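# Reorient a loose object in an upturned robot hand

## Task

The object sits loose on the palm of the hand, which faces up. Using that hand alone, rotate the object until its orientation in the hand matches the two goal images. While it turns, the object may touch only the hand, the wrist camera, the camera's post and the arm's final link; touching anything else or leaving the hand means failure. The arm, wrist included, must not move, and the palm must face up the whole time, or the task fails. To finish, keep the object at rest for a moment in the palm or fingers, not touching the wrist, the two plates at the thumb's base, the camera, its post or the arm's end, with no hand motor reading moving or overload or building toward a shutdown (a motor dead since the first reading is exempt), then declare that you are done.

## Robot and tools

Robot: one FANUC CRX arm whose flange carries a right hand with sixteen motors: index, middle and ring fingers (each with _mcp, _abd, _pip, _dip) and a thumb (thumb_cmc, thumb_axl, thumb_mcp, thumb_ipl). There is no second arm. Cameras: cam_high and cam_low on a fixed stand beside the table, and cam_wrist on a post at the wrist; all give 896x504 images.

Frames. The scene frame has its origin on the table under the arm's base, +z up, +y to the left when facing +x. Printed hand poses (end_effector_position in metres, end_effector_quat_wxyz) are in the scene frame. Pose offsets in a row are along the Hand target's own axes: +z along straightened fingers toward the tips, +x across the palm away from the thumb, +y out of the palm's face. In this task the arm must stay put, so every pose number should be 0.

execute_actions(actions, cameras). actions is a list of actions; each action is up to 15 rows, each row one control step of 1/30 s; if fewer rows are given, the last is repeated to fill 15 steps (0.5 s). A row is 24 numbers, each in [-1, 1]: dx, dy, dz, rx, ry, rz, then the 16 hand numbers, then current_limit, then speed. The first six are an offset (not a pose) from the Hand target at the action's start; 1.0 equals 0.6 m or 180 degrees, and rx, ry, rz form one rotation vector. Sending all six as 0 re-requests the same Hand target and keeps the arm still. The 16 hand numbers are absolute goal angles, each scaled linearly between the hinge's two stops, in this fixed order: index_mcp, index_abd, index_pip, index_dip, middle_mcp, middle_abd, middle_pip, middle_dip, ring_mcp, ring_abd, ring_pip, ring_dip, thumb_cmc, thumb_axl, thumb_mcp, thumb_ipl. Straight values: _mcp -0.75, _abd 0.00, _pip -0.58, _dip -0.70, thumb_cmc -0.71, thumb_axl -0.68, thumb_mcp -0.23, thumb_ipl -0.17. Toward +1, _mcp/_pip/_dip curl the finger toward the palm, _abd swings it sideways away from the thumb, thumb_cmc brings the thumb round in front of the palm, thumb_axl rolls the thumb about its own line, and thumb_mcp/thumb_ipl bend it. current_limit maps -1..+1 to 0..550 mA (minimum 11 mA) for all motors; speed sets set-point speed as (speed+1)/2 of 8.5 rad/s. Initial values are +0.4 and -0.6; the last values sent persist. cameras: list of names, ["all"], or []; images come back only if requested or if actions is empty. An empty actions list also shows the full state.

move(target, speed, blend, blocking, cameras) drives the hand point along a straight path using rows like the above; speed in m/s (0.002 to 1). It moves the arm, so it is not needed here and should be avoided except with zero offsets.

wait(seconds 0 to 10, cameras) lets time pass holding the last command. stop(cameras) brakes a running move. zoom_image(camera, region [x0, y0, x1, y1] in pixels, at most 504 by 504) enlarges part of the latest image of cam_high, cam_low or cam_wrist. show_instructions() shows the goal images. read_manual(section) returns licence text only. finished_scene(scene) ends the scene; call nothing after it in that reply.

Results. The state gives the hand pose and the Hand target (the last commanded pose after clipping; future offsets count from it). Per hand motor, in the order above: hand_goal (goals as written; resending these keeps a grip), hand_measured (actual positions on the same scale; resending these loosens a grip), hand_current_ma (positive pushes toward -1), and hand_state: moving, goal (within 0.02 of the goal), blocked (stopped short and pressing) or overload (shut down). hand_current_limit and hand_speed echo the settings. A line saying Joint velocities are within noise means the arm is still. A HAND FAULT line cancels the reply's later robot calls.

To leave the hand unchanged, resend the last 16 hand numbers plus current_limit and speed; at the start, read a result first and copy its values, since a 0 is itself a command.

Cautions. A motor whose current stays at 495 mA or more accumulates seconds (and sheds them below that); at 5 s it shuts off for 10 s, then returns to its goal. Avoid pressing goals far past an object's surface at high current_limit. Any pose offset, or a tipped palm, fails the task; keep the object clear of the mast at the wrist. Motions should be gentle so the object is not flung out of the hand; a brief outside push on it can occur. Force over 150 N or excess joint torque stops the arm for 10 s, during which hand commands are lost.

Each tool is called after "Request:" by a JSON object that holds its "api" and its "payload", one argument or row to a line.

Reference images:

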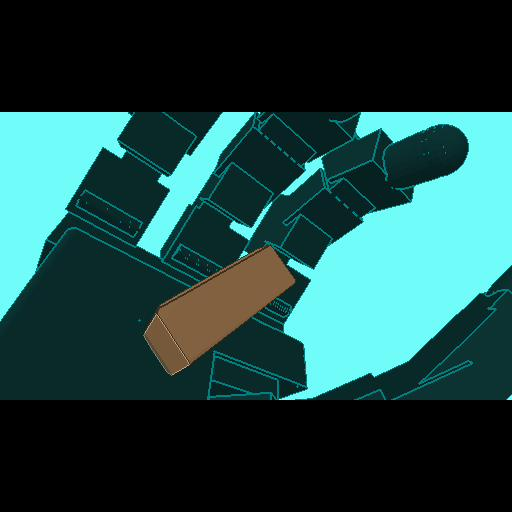

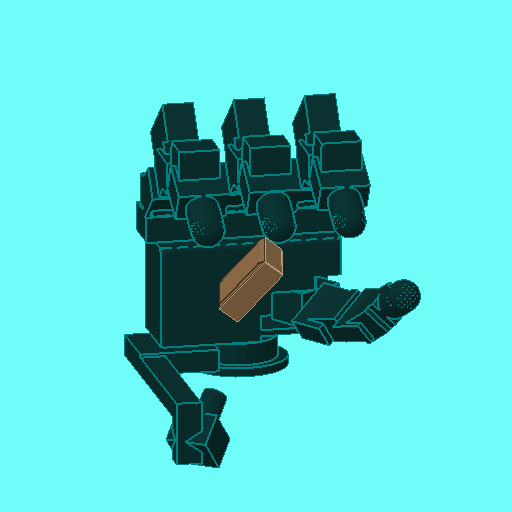

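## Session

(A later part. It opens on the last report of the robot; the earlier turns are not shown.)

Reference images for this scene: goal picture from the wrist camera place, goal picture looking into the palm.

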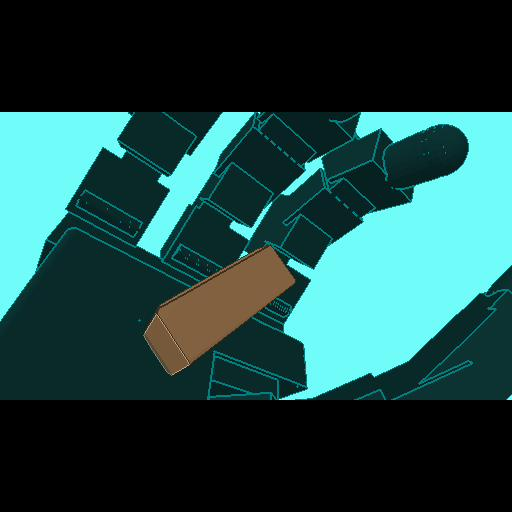

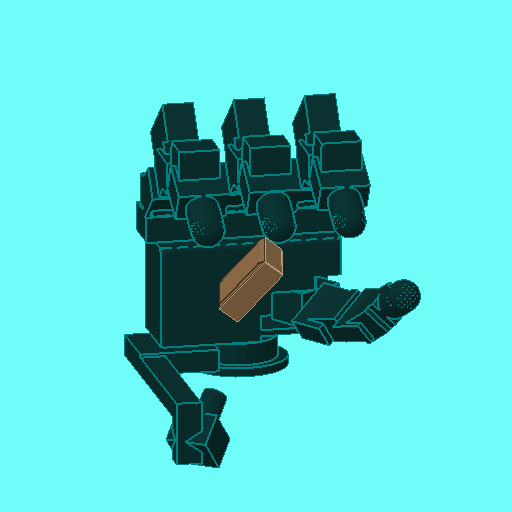

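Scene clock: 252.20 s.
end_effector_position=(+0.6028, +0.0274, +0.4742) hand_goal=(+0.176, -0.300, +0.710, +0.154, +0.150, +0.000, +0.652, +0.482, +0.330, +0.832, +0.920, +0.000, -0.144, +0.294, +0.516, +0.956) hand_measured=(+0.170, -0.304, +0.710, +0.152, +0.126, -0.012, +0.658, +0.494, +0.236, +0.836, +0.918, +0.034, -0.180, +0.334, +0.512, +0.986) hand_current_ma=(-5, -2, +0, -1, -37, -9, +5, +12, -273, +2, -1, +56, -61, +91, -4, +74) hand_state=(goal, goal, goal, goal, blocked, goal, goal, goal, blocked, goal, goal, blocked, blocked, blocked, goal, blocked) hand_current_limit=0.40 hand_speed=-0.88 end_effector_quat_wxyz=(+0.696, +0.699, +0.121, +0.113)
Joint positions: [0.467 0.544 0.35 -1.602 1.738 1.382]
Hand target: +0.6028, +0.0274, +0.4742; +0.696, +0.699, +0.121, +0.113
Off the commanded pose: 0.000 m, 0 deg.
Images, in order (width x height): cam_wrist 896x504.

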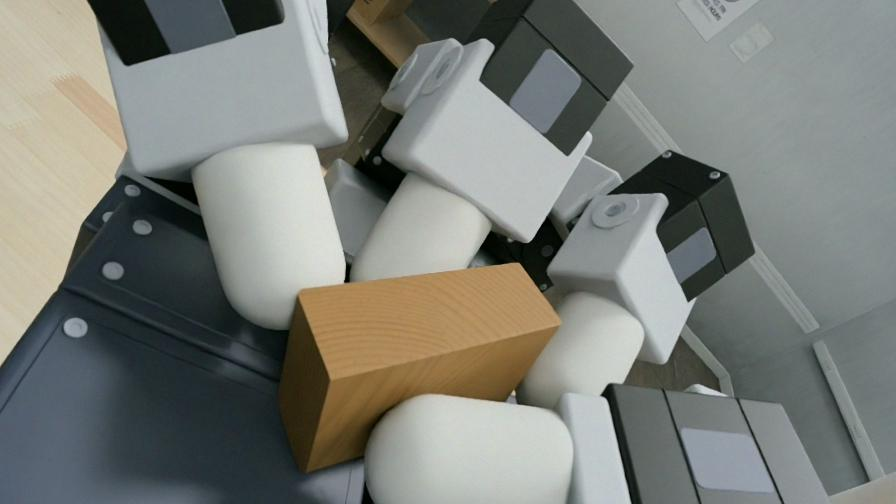

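Request:
{"api": "execute_actions", "payload": {
  "actions": [
    [[0,0,0,0,0,0,0.1753,-0.3,0.71,0.1536,0.151,0,0.6526,0.4826,0.33,0.833,0.92,0.0,-0.0857,0.2874,0.4382,0.96,0.4,-0.9]]
  ],
  "cameras": ["cam_wrist"]
}}

Request:
{"api": "execute_actions", "payload": {
  "actions": [
    [[0,0,0,0,0,0,0.1753,-0.3,0.71,0.1536,0.151,0,0.6526,0.4826,0.33,0.833,0.92,0.0,-0.0343,0.2814,0.3596,0.9622,0.4,-0.9]]
  ],
  "cameras": ["cam_wrist"]
}}

Scene clock: 254.53 s.
end_effector_position=(+0.6028, +0.0274, +0.4742) hand_goal=(+0.176, -0.300, +0.710, +0.154, +0.150, +0.000, +0.652, +0.482, +0.330, +0.832, +0.920, +0.000, -0.086, +0.288, +0.438, +0.960) hand_measured=(+0.170, -0.304, +0.710, +0.152, +0.126, -0.012, +0.658, +0.500, +0.298, +0.834, +0.926, +0.026, -0.138, +0.334, +0.434, +0.988) hand_current_ma=(-5, -2, +0, -1, -38, -9, +5, +21, -56, +0, +4, +35, -109, +112, -4, +67) hand_state=(goal, goal, goal, goal, blocked, goal, goal, goal, blocked, goal, goal, blocked, blocked, blocked, goal, blocked) hand_current_limit=0.40 hand_speed=-0.90 end_effector_quat_wxyz=(+0.696, +0.699, +0.121, +0.113)
Joint positions: [0.467 0.544 0.35 -1.602 1.738 1.382]
Hand target: +0.6028, +0.0274, +0.4742; +0.696, +0.699, +0.121, +0.113
Off the commanded pose: 0.000 m, 0 deg.
Images, in order (width x height): cam_wrist 896x504.

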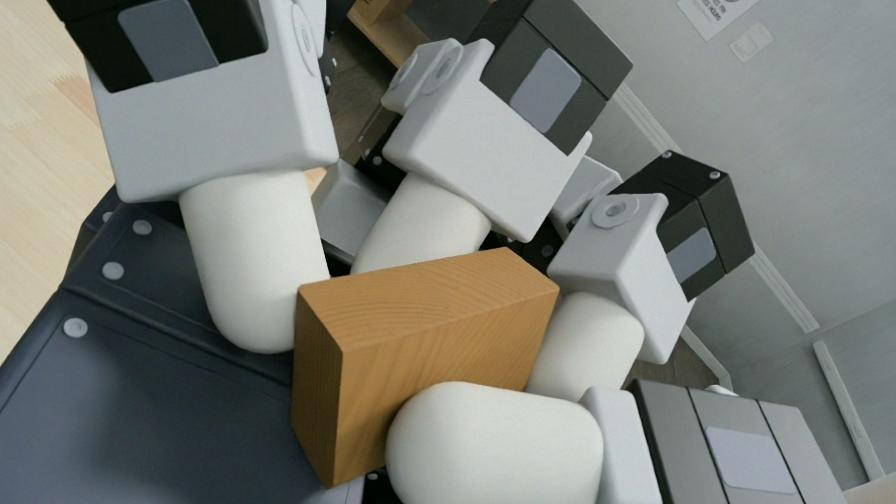

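Scene clock: 255.23 s.
end_effector_position=(+0.6028, +0.0274, +0.4742) hand_goal=(+0.176, -0.300, +0.710, +0.154, +0.150, +0.000, +0.652, +0.482, +0.330, +0.832, +0.920, +0.000, -0.034, +0.282, +0.360, +0.962) hand_measured=(+0.170, -0.304, +0.710, +0.152, +0.124, -0.006, +0.660, +0.500, +0.316, +0.832, +0.926, +0.014, -0.066, +0.326, +0.358, +0.976) hand_current_ma=(-5, -2, +0, -1, -38, -3, +5, +22, -17, +0, +4, +16, -53, +111, -2, +24) hand_state=(goal, goal, goal, goal, blocked, goal, goal, goal, goal, goal, goal, goal, blocked, blocked, goal, goal) hand_current_limit=0.40 hand_speed=-0.90 end_effector_quat_wxyz=(+0.696, +0.699, +0.121, +0.113)
Joint positions: [0.467 0.544 0.35 -1.602 1.738 1.382]
Hand target: +0.6028, +0.0274, +0.4742; +0.696, +0.699, +0.121, +0.113
Off the commanded pose: 0.000 m, 0 deg.
Images, in order (width x height): cam_wrist 896x504.

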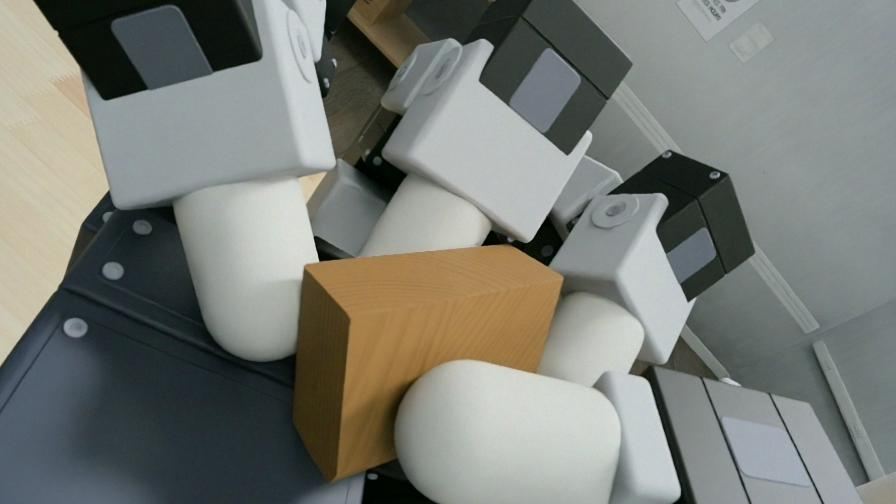

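Request:
{"api": "zoom_image", "payload": {
  "camera": "cam_wrist",
  "region": [250, 220, 600, 500]
}}

Scaled by 1.440 from the camera's 896x504 image, which has a finer 1280x720 frame.

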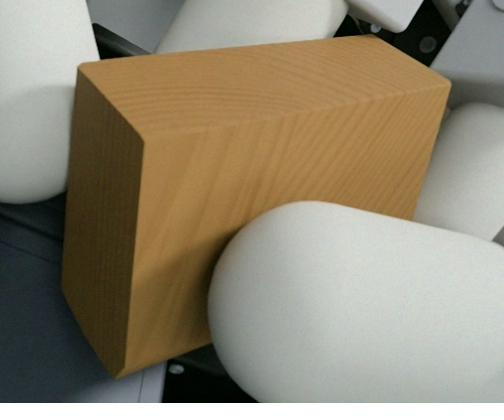

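Request:
{"api": "execute_actions", "payload": {
  "actions": [
    [[0,0,0,0,0,0,0.1753,-0.3,0.71,0.1536,0.151,0,0.6526,0.4826,0.29,0.875,0.934,-0.058,-0.0343,0.2814,0.3596,0.9622,0.4,-0.9]]
  ],
  "cameras": ["cam_wrist"]
}}

Request:
{"api": "execute_actions", "payload": {
  "actions": [
    [[0,0,0,0,0,0,0.1753,-0.3,0.71,0.1536,0.151,0,0.6526,0.4826,0.2466,0.9167,0.9475,-0.116,-0.0343,0.2814,0.3596,0.9622,0.4,-0.9]]
  ],
  "cameras": ["cam_wrist"]
}}

Scene clock: 257.60 s.
end_effector_position=(+0.6028, +0.0274, +0.4742) hand_goal=(+0.176, -0.300, +0.710, +0.154, +0.150, +0.000, +0.652, +0.482, +0.290, +0.874, +0.934, -0.058, -0.034, +0.282, +0.360, +0.962) hand_measured=(+0.170, -0.304, +0.710, +0.152, +0.126, -0.006, +0.660, +0.500, +0.290, +0.856, +0.936, -0.040, -0.066, +0.324, +0.348, +0.972) hand_current_ma=(-5, -2, +0, -1, -34, -3, +5, +20, +0, -16, +1, +22, -53, +101, -19, +15) hand_state=(goal, goal, goal, goal, blocked, goal, goal, goal, goal, goal, goal, goal, blocked, blocked, goal, goal) hand_current_limit=0.40 hand_speed=-0.90 end_effector_quat_wxyz=(+0.696, +0.699, +0.121, +0.113)
Joint positions: [0.467 0.544 0.35 -1.602 1.738 1.382]
Hand target: +0.6028, +0.0274, +0.4742; +0.696, +0.699, +0.121, +0.113
Off the commanded pose: 0.000 m, 0 deg.
Images, in order (width x height): cam_wrist 896x504.

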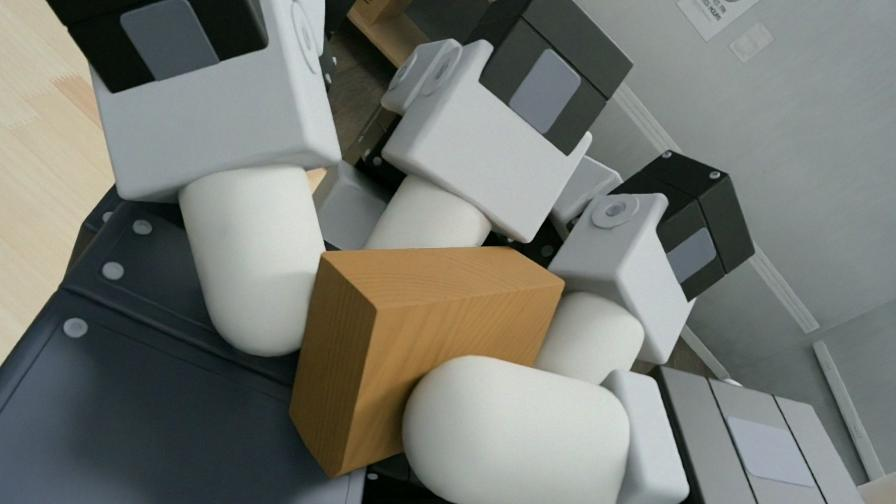

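Scene clock: 258.30 s.
end_effector_position=(+0.6028, +0.0274, +0.4742) hand_goal=(+0.176, -0.300, +0.710, +0.154, +0.150, +0.000, +0.652, +0.482, +0.246, +0.916, +0.948, -0.116, -0.034, +0.282, +0.360, +0.962) hand_measured=(+0.170, -0.304, +0.710, +0.152, +0.134, -0.006, +0.660, +0.500, +0.246, +0.892, +0.948, -0.100, -0.070, +0.324, +0.340, +0.966) hand_current_ma=(-5, -2, +0, -1, -20, -3, +5, +20, +0, -27, +0, +20, -63, +98, -37, +4) hand_state=(goal, goal, goal, goal, goal, goal, goal, goal, goal, blocked, goal, goal, blocked, blocked, blocked, goal) hand_current_limit=0.40 hand_speed=-0.90 end_effector_quat_wxyz=(+0.696, +0.699, +0.121, +0.113)
Joint positions: [0.467 0.544 0.35 -1.602 1.738 1.382]
Hand target: +0.6028, +0.0274, +0.4742; +0.696, +0.699, +0.121, +0.113
Off the commanded pose: 0.000 m, 0 deg.
Images, in order (width x height): cam_wrist 896x504.

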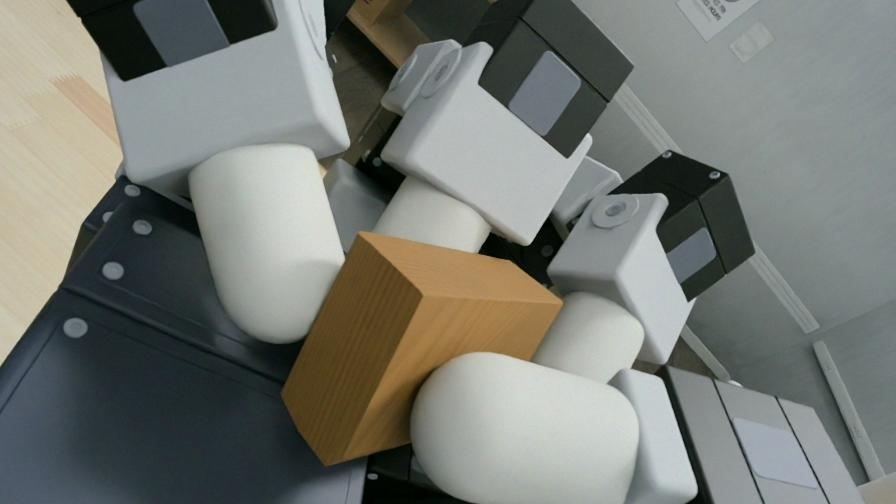

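Request:
{"api": "zoom_image", "payload": {
  "camera": "cam_wrist",
  "region": [250, 210, 600, 490]
}}

Scaled by 1.440 from the camera's 896x504 image, which has a finer 1280x720 frame.

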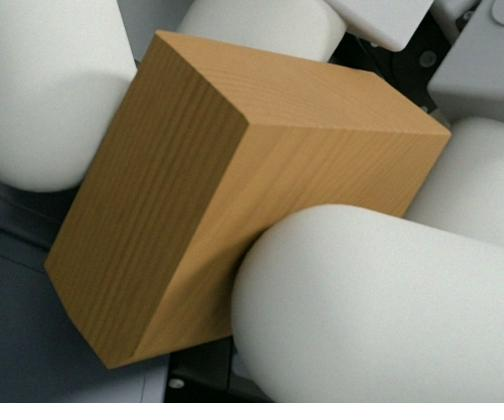

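Request:
{"api": "execute_actions", "payload": {
  "actions": [
    [[0,0,0,0,0,0,0.1753,-0.3,0.71,0.1536,0.1151,-0.095,0.6686,0.4203,0.2767,0.945,0.9504,-0.1246,-0.1629,0.2719,0.4629,0.9568,0.4,-0.9]]
  ],
  "cameras": ["cam_wrist"]
}}

Request:
{"api": "execute_actions", "payload": {
  "actions": [
    [[0,0,0,0,0,0,0.1753,-0.3,0.71,0.1536,0.0795,-0.188,0.6847,0.358,0.3055,0.972,0.9518,-0.1319,-0.2929,0.2611,0.5652,0.9514,0.4,-0.9]]
  ],
  "cameras": ["cam_wrist"]
}}

Scene clock: 263.33 s.
end_effector_position=(+0.6028, +0.0274, +0.4742) hand_goal=(+0.176, -0.300, +0.710, +0.154, +0.116, -0.096, +0.668, +0.420, +0.276, +0.944, +0.950, -0.124, -0.162, +0.272, +0.462, +0.956) hand_measured=(+0.170, -0.304, +0.710, +0.152, +0.106, -0.094, +0.684, +0.460, +0.268, +0.936, +0.952, -0.114, -0.180, +0.320, +0.428, +0.952) hand_current_ma=(-5, -2, +0, -1, -10, +0, +19, +72, -7, -6, +1, +10, -24, +120, -78, -3) hand_state=(goal, goal, goal, goal, goal, goal, goal, blocked, goal, goal, goal, goal, goal, blocked, blocked, goal) hand_current_limit=0.40 hand_speed=-0.90 end_effector_quat_wxyz=(+0.696, +0.699, +0.121, +0.113)
Joint positions: [0.467 0.544 0.35 -1.602 1.738 1.382]
Hand target: +0.6028, +0.0274, +0.4742; +0.696, +0.699, +0.121, +0.113
Off the commanded pose: 0.000 m, 0 deg.
Images, in order (width x height): cam_wrist 896x504.

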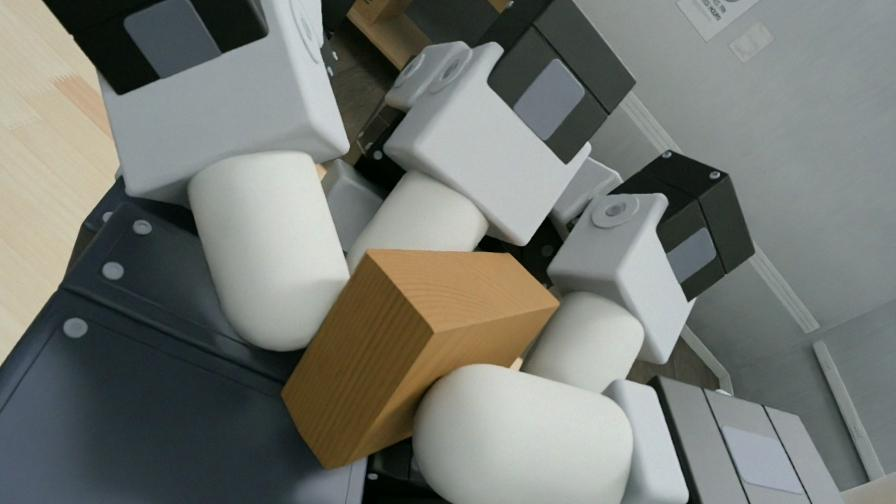

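Scene clock: 264.03 s.
end_effector_position=(+0.6028, +0.0274, +0.4742) hand_goal=(+0.176, -0.300, +0.710, +0.154, +0.080, -0.188, +0.684, +0.358, +0.306, +0.972, +0.952, -0.132, -0.292, +0.262, +0.566, +0.952) hand_measured=(+0.170, -0.304, +0.710, +0.152, +0.070, -0.190, +0.702, +0.404, +0.294, +0.966, +0.958, -0.118, -0.312, +0.318, +0.534, +0.950) hand_current_ma=(-5, -2, +0, -1, -11, -1, +20, +88, -12, -3, +5, +16, -24, +158, -75, -2) hand_state=(goal, goal, goal, goal, goal, goal, goal, blocked, goal, goal, goal, goal, goal, blocked, blocked, goal) hand_current_limit=0.40 hand_speed=-0.90 end_effector_quat_wxyz=(+0.696, +0.699, +0.121, +0.113)
Joint positions: [0.467 0.544 0.35 -1.602 1.738 1.382]
Hand target: +0.6028, +0.0274, +0.4742; +0.696, +0.699, +0.121, +0.113
Off the commanded pose: 0.000 m, 0 deg.
Images, in order (width x height): cam_wrist 896x504.

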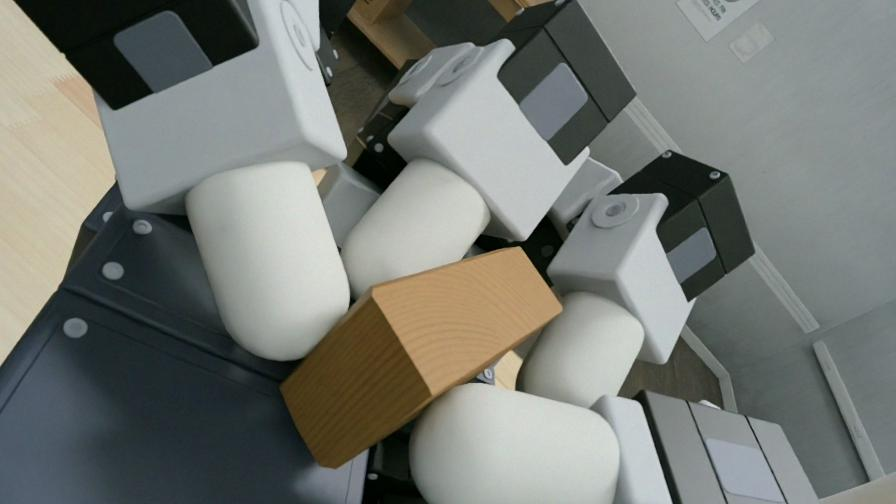

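Request:
{"api": "zoom_image", "payload": {
  "camera": "cam_wrist",
  "region": [250, 210, 600, 490]
}}

Scaled by 1.440 from the camera's 896x504 image, which has a finer 1280x720 frame.

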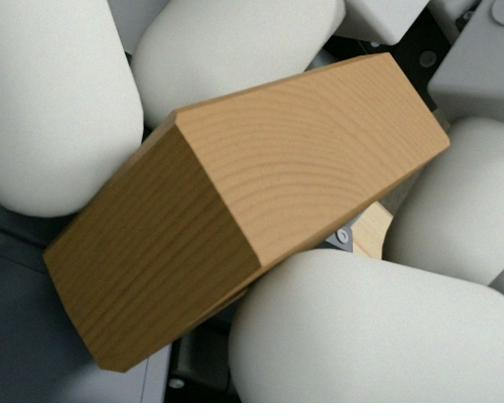

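Request:
{"api": "execute_actions", "payload": {
  "actions": [
    [[0,0,0,0,0,0,0.1753,-0.3,0.71,0.1536,0.0342,-0.2,0.7226,0.2609,0.3425,1.0,0.9387,0.0087,-0.2929,0.2611,0.5652,0.9514,0.4,-0.9]]
  ],
  "cameras": ["cam_wrist"]
}}

Scene clock: 266.83 s.
end_effector_position=(+0.6028, +0.0274, +0.4742) hand_goal=(+0.176, -0.300, +0.710, +0.154, +0.034, -0.200, +0.722, +0.260, +0.342, +1.000, +0.938, +0.008, -0.292, +0.262, +0.566, +0.952) hand_measured=(+0.170, -0.304, +0.710, +0.152, +0.018, -0.202, +0.734, +0.292, +0.340, +0.992, +0.940, +0.008, -0.314, +0.312, +0.540, +0.952) hand_current_ma=(-5, -2, +0, -1, -19, -1, +13, +53, -1, -5, +0, +0, -29, +133, -56, +0) hand_state=(goal, goal, goal, goal, goal, goal, goal, blocked, goal, goal, goal, goal, blocked, blocked, blocked, goal) hand_current_limit=0.40 hand_speed=-0.90 end_effector_quat_wxyz=(+0.696, +0.699, +0.121, +0.113)
Joint positions: [0.467 0.544 0.35 -1.602 1.738 1.382]
Hand target: +0.6028, +0.0274, +0.4742; +0.696, +0.699, +0.121, +0.113
Off the commanded pose: 0.000 m, 0 deg.
Images, in order (width x height): cam_wrist 896x504.

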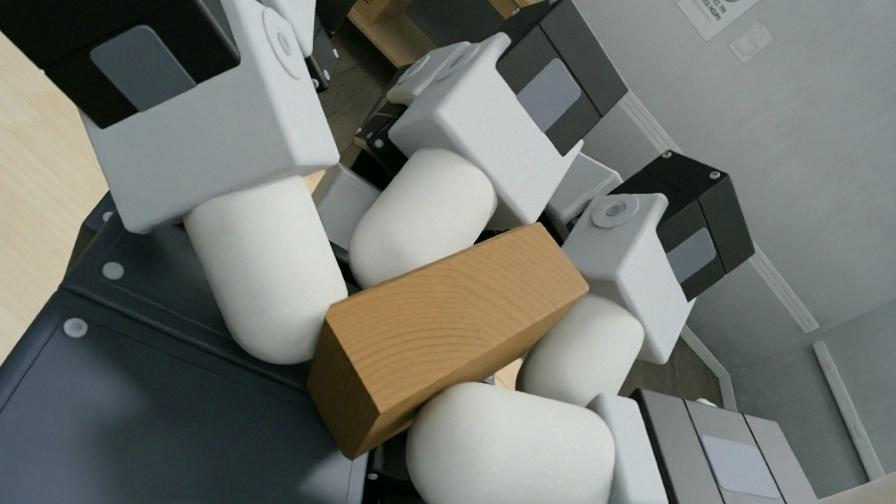

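Request:
{"api": "zoom_image", "payload": {
  "camera": "cam_wrist",
  "region": [270, 200, 620, 480]
}}

Scaled by 1.440 from the camera's 896x504 image, which has a finer 1280x720 frame.

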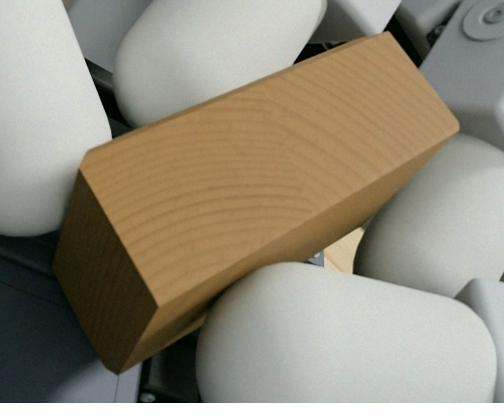

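Request:
{"api": "execute_actions", "payload": {
  "actions": [
    [[0,0,0,0,0,0,0.1753,-0.3,0.71,0.1536,0.014,-0.28,0.7518,0.203,0.345,1.0,0.956,-0.025,-0.3358,0.2533,0.586,0.965,0.4,-0.9]],
    [[0,0,0,0,0,0,0.1753,-0.3,0.71,0.1536,-0.0068,-0.3667,0.781,0.1449,0.3493,1.0,0.9737,-0.058,-0.3786,0.2455,0.6067,0.9784,0.4,-0.9]]
  ],
  "cameras": ["cam_wrist"]
}}

Request:
{"api": "zoom_image", "payload": {
  "camera": "cam_wrist",
  "region": [270, 200, 620, 480]
}}

Scene clock: 271.07 s.
end_effector_position=(+0.6028, +0.0274, +0.4742) hand_goal=(+0.176, -0.300, +0.710, +0.154, -0.006, -0.366, +0.780, +0.144, +0.350, +1.000, +0.974, -0.058, -0.378, +0.246, +0.606, +0.978) hand_measured=(+0.170, -0.304, +0.710, +0.152, -0.014, -0.368, +0.788, +0.164, +0.348, +0.992, +0.974, -0.044, -0.398, +0.278, +0.580, +0.978) hand_current_ma=(-5, -2, +0, -1, -6, +0, +6, +24, -2, -5, +0, +14, -26, +66, -57, +0) hand_state=(goal, goal, goal, goal, goal, goal, goal, goal, goal, goal, goal, goal, goal, blocked, blocked, goal) hand_current_limit=0.40 hand_speed=-0.90 end_effector_quat_wxyz=(+0.696, +0.699, +0.121, +0.113)
Joint positions: [0.467 0.544 0.35 -1.602 1.738 1.382]
Hand target: +0.6028, +0.0274, +0.4742; +0.696, +0.699, +0.121, +0.113
Off the commanded pose: 0.000 m, 0 deg.
Images, in order (width x height): cam_wrist 896x504.

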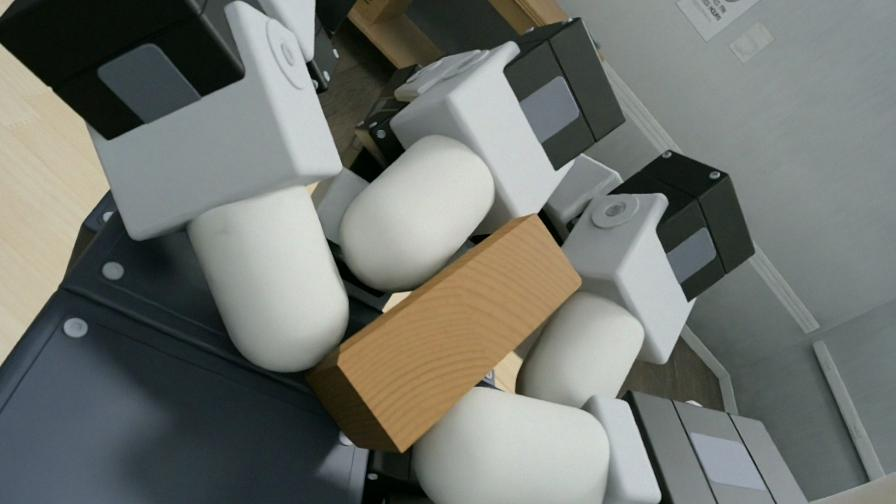

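Scaled by 1.440 from the camera's 896x504 image, which has a finer 1280x720 frame.

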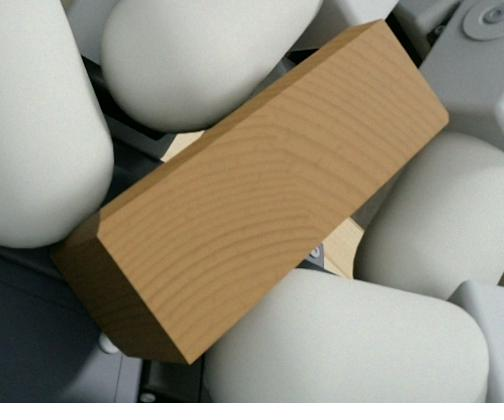

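Request:
{"api": "execute_actions", "payload": {
  "actions": [
    [[0,0,0,0,0,0,0.1753,-0.3,0.71,0.1536,0.0137,-0.333,0.7153,0.3333,0.3438,1.0,0.9547,0.029,-0.2657,0.2575,0.5281,0.9741,0.4,-0.92]]
  ],
  "cameras": ["cam_wrist"]
}}

Request:
{"api": "zoom_image", "payload": {
  "camera": "cam_wrist",
  "region": [270, 200, 620, 480]
}}

Scene clock: 275.17 s.
end_effector_position=(+0.6028, +0.0274, +0.4742) hand_goal=(+0.176, -0.300, +0.710, +0.154, +0.014, -0.334, +0.716, +0.334, +0.344, +1.000, +0.954, +0.028, -0.266, +0.258, +0.528, +0.974) hand_measured=(+0.170, -0.304, +0.710, +0.152, +0.002, -0.338, +0.722, +0.332, +0.348, +0.994, +0.954, +0.028, -0.306, +0.268, +0.520, +0.976) hand_current_ma=(-5, -2, +0, -1, -12, -3, +4, -1, +2, -4, +0, +0, -70, +12, -10, +1) hand_state=(goal, goal, goal, goal, goal, goal, goal, goal, goal, goal, goal, goal, blocked, goal, goal, goal) hand_current_limit=0.40 hand_speed=-0.92 end_effector_quat_wxyz=(+0.696, +0.699, +0.121, +0.113)
Joint positions: [0.467 0.544 0.35 -1.602 1.738 1.382]
Hand target: +0.6028, +0.0274, +0.4742; +0.696, +0.699, +0.121, +0.113
Off the commanded pose: 0.000 m, 0 deg.
Images, in order (width x height): cam_wrist 896x504.

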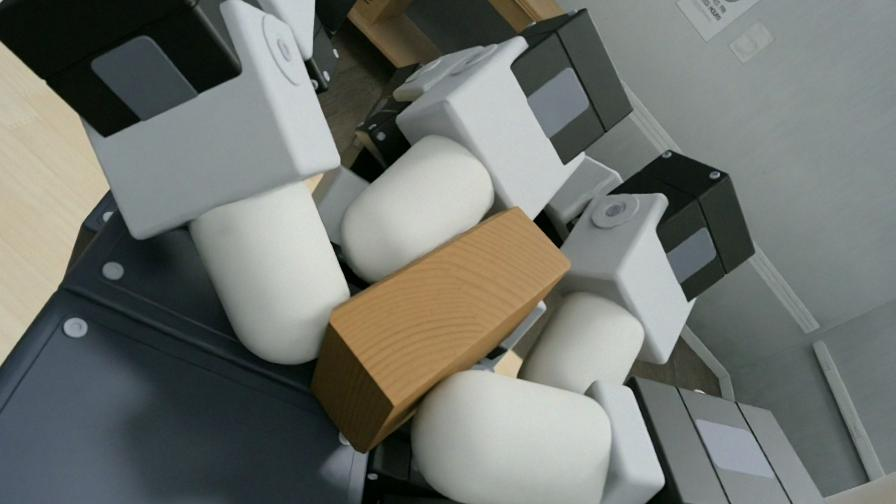

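Scaled by 1.440 from the camera's 896x504 image, which has a finer 1280x720 frame.

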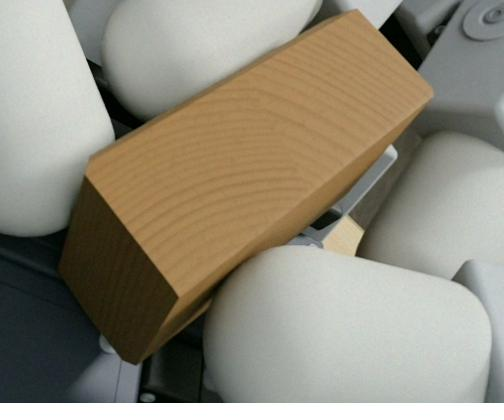

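Request:
{"api": "execute_actions", "payload": {
  "actions": [
    [[0,0,0,0,0,0,0.1753,-0.3,0.71,0.1536,0.0479,-0.333,0.7153,0.3333,0.3699,1.0,0.9547,0.029,-0.3429,0.2275,0.5843,0.9741,0.4,-0.92]]
  ],
  "cameras": ["cam_wrist"]
}}

Request:
{"api": "zoom_image", "payload": {
  "camera": "cam_wrist",
  "region": [270, 200, 620, 480]
}}

Scene clock: 277.27 s.
end_effector_position=(+0.6028, +0.0274, +0.4742) hand_goal=(+0.176, -0.300, +0.710, +0.154, +0.048, -0.334, +0.716, +0.334, +0.370, +1.000, +0.954, +0.028, -0.342, +0.228, +0.584, +0.974) hand_measured=(+0.170, -0.304, +0.710, +0.152, +0.020, -0.338, +0.722, +0.340, +0.370, +0.994, +0.956, +0.030, -0.358, +0.260, +0.564, +0.978) hand_current_ma=(-5, -2, +0, -1, -45, -3, +4, +4, +0, -4, +0, +1, -19, +67, -37, +4) hand_state=(goal, goal, goal, goal, blocked, goal, goal, goal, goal, goal, goal, goal, goal, blocked, blocked, goal) hand_current_limit=0.40 hand_speed=-0.92 end_effector_quat_wxyz=(+0.696, +0.699, +0.121, +0.113)
Joint positions: [0.467 0.544 0.35 -1.602 1.738 1.382]
Hand target: +0.6028, +0.0274, +0.4742; +0.696, +0.699, +0.121, +0.113
Off the commanded pose: 0.000 m, 0 deg.
Images, in order (width x height): cam_wrist 896x504.

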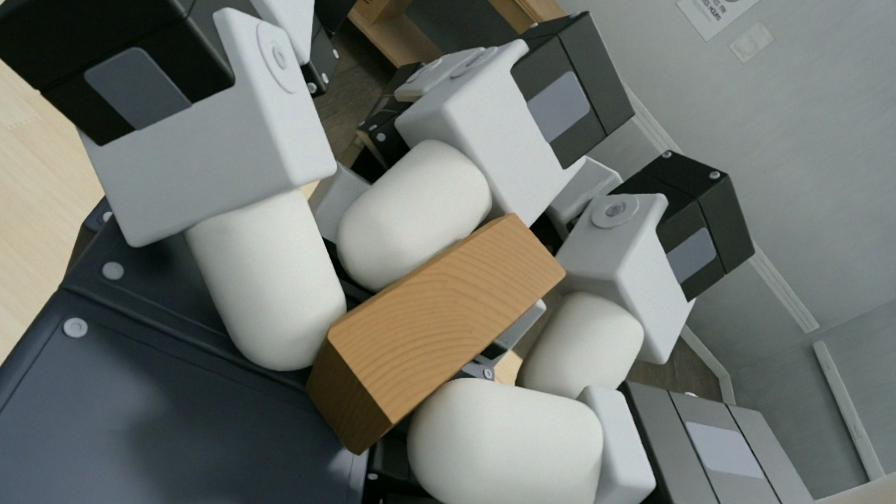

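Scaled by 1.440 from the camera's 896x504 image, which has a finer 1280x720 frame.

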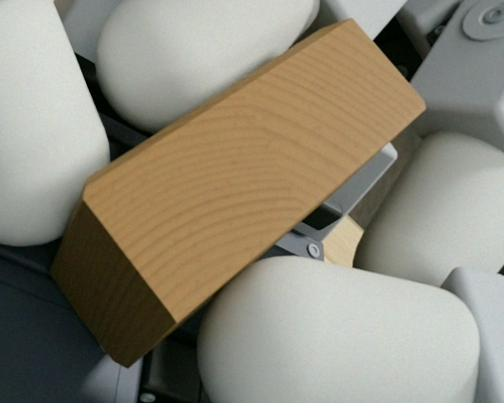

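Request:
{"api": "wait", "payload": {
  "seconds": 1,
  "cameras": ["cam_wrist"]
}}

Scene clock: 284.03 s.
end_effector_position=(+0.6028, +0.0274, +0.4742) hand_goal=(+0.176, -0.300, +0.710, +0.154, +0.048, -0.334, +0.716, +0.334, +0.370, +1.000, +0.954, +0.028, -0.342, +0.228, +0.584, +0.974) hand_measured=(+0.170, -0.304, +0.710, +0.152, +0.020, -0.338, +0.722, +0.340, +0.370, +0.994, +0.956, +0.030, -0.358, +0.260, +0.564, +0.978) hand_current_ma=(-5, -2, +0, -1, -45, -3, +4, +4, +0, -4, +0, +1, -19, +67, -37, +4) hand_state=(goal, goal, goal, goal, blocked, goal, goal, goal, goal, goal, goal, goal, goal, blocked, blocked, goal) hand_current_limit=0.40 hand_speed=-0.92 end_effector_quat_wxyz=(+0.696, +0.699, +0.121, +0.113)
Joint positions: [0.467 0.544 0.35 -1.602 1.738 1.382]
Hand target: +0.6028, +0.0274, +0.4742; +0.696, +0.699, +0.121, +0.113
Off the commanded pose: 0.000 m, 0 deg.
wait: 1.00 s; at rest from the start
Images, in order (width x height): cam_wrist 896x504.

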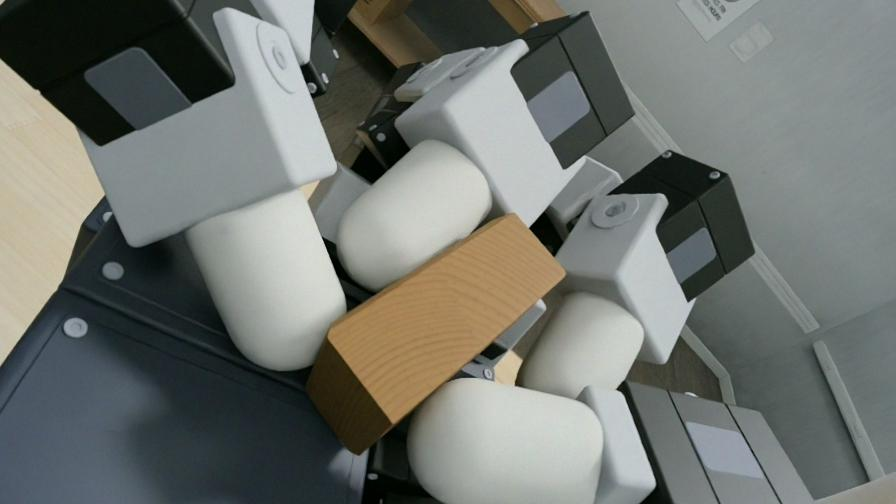

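Request:
{"api": "finished_scene", "payload": {
  "scene": 1
}}

The scene is finished: the task was done.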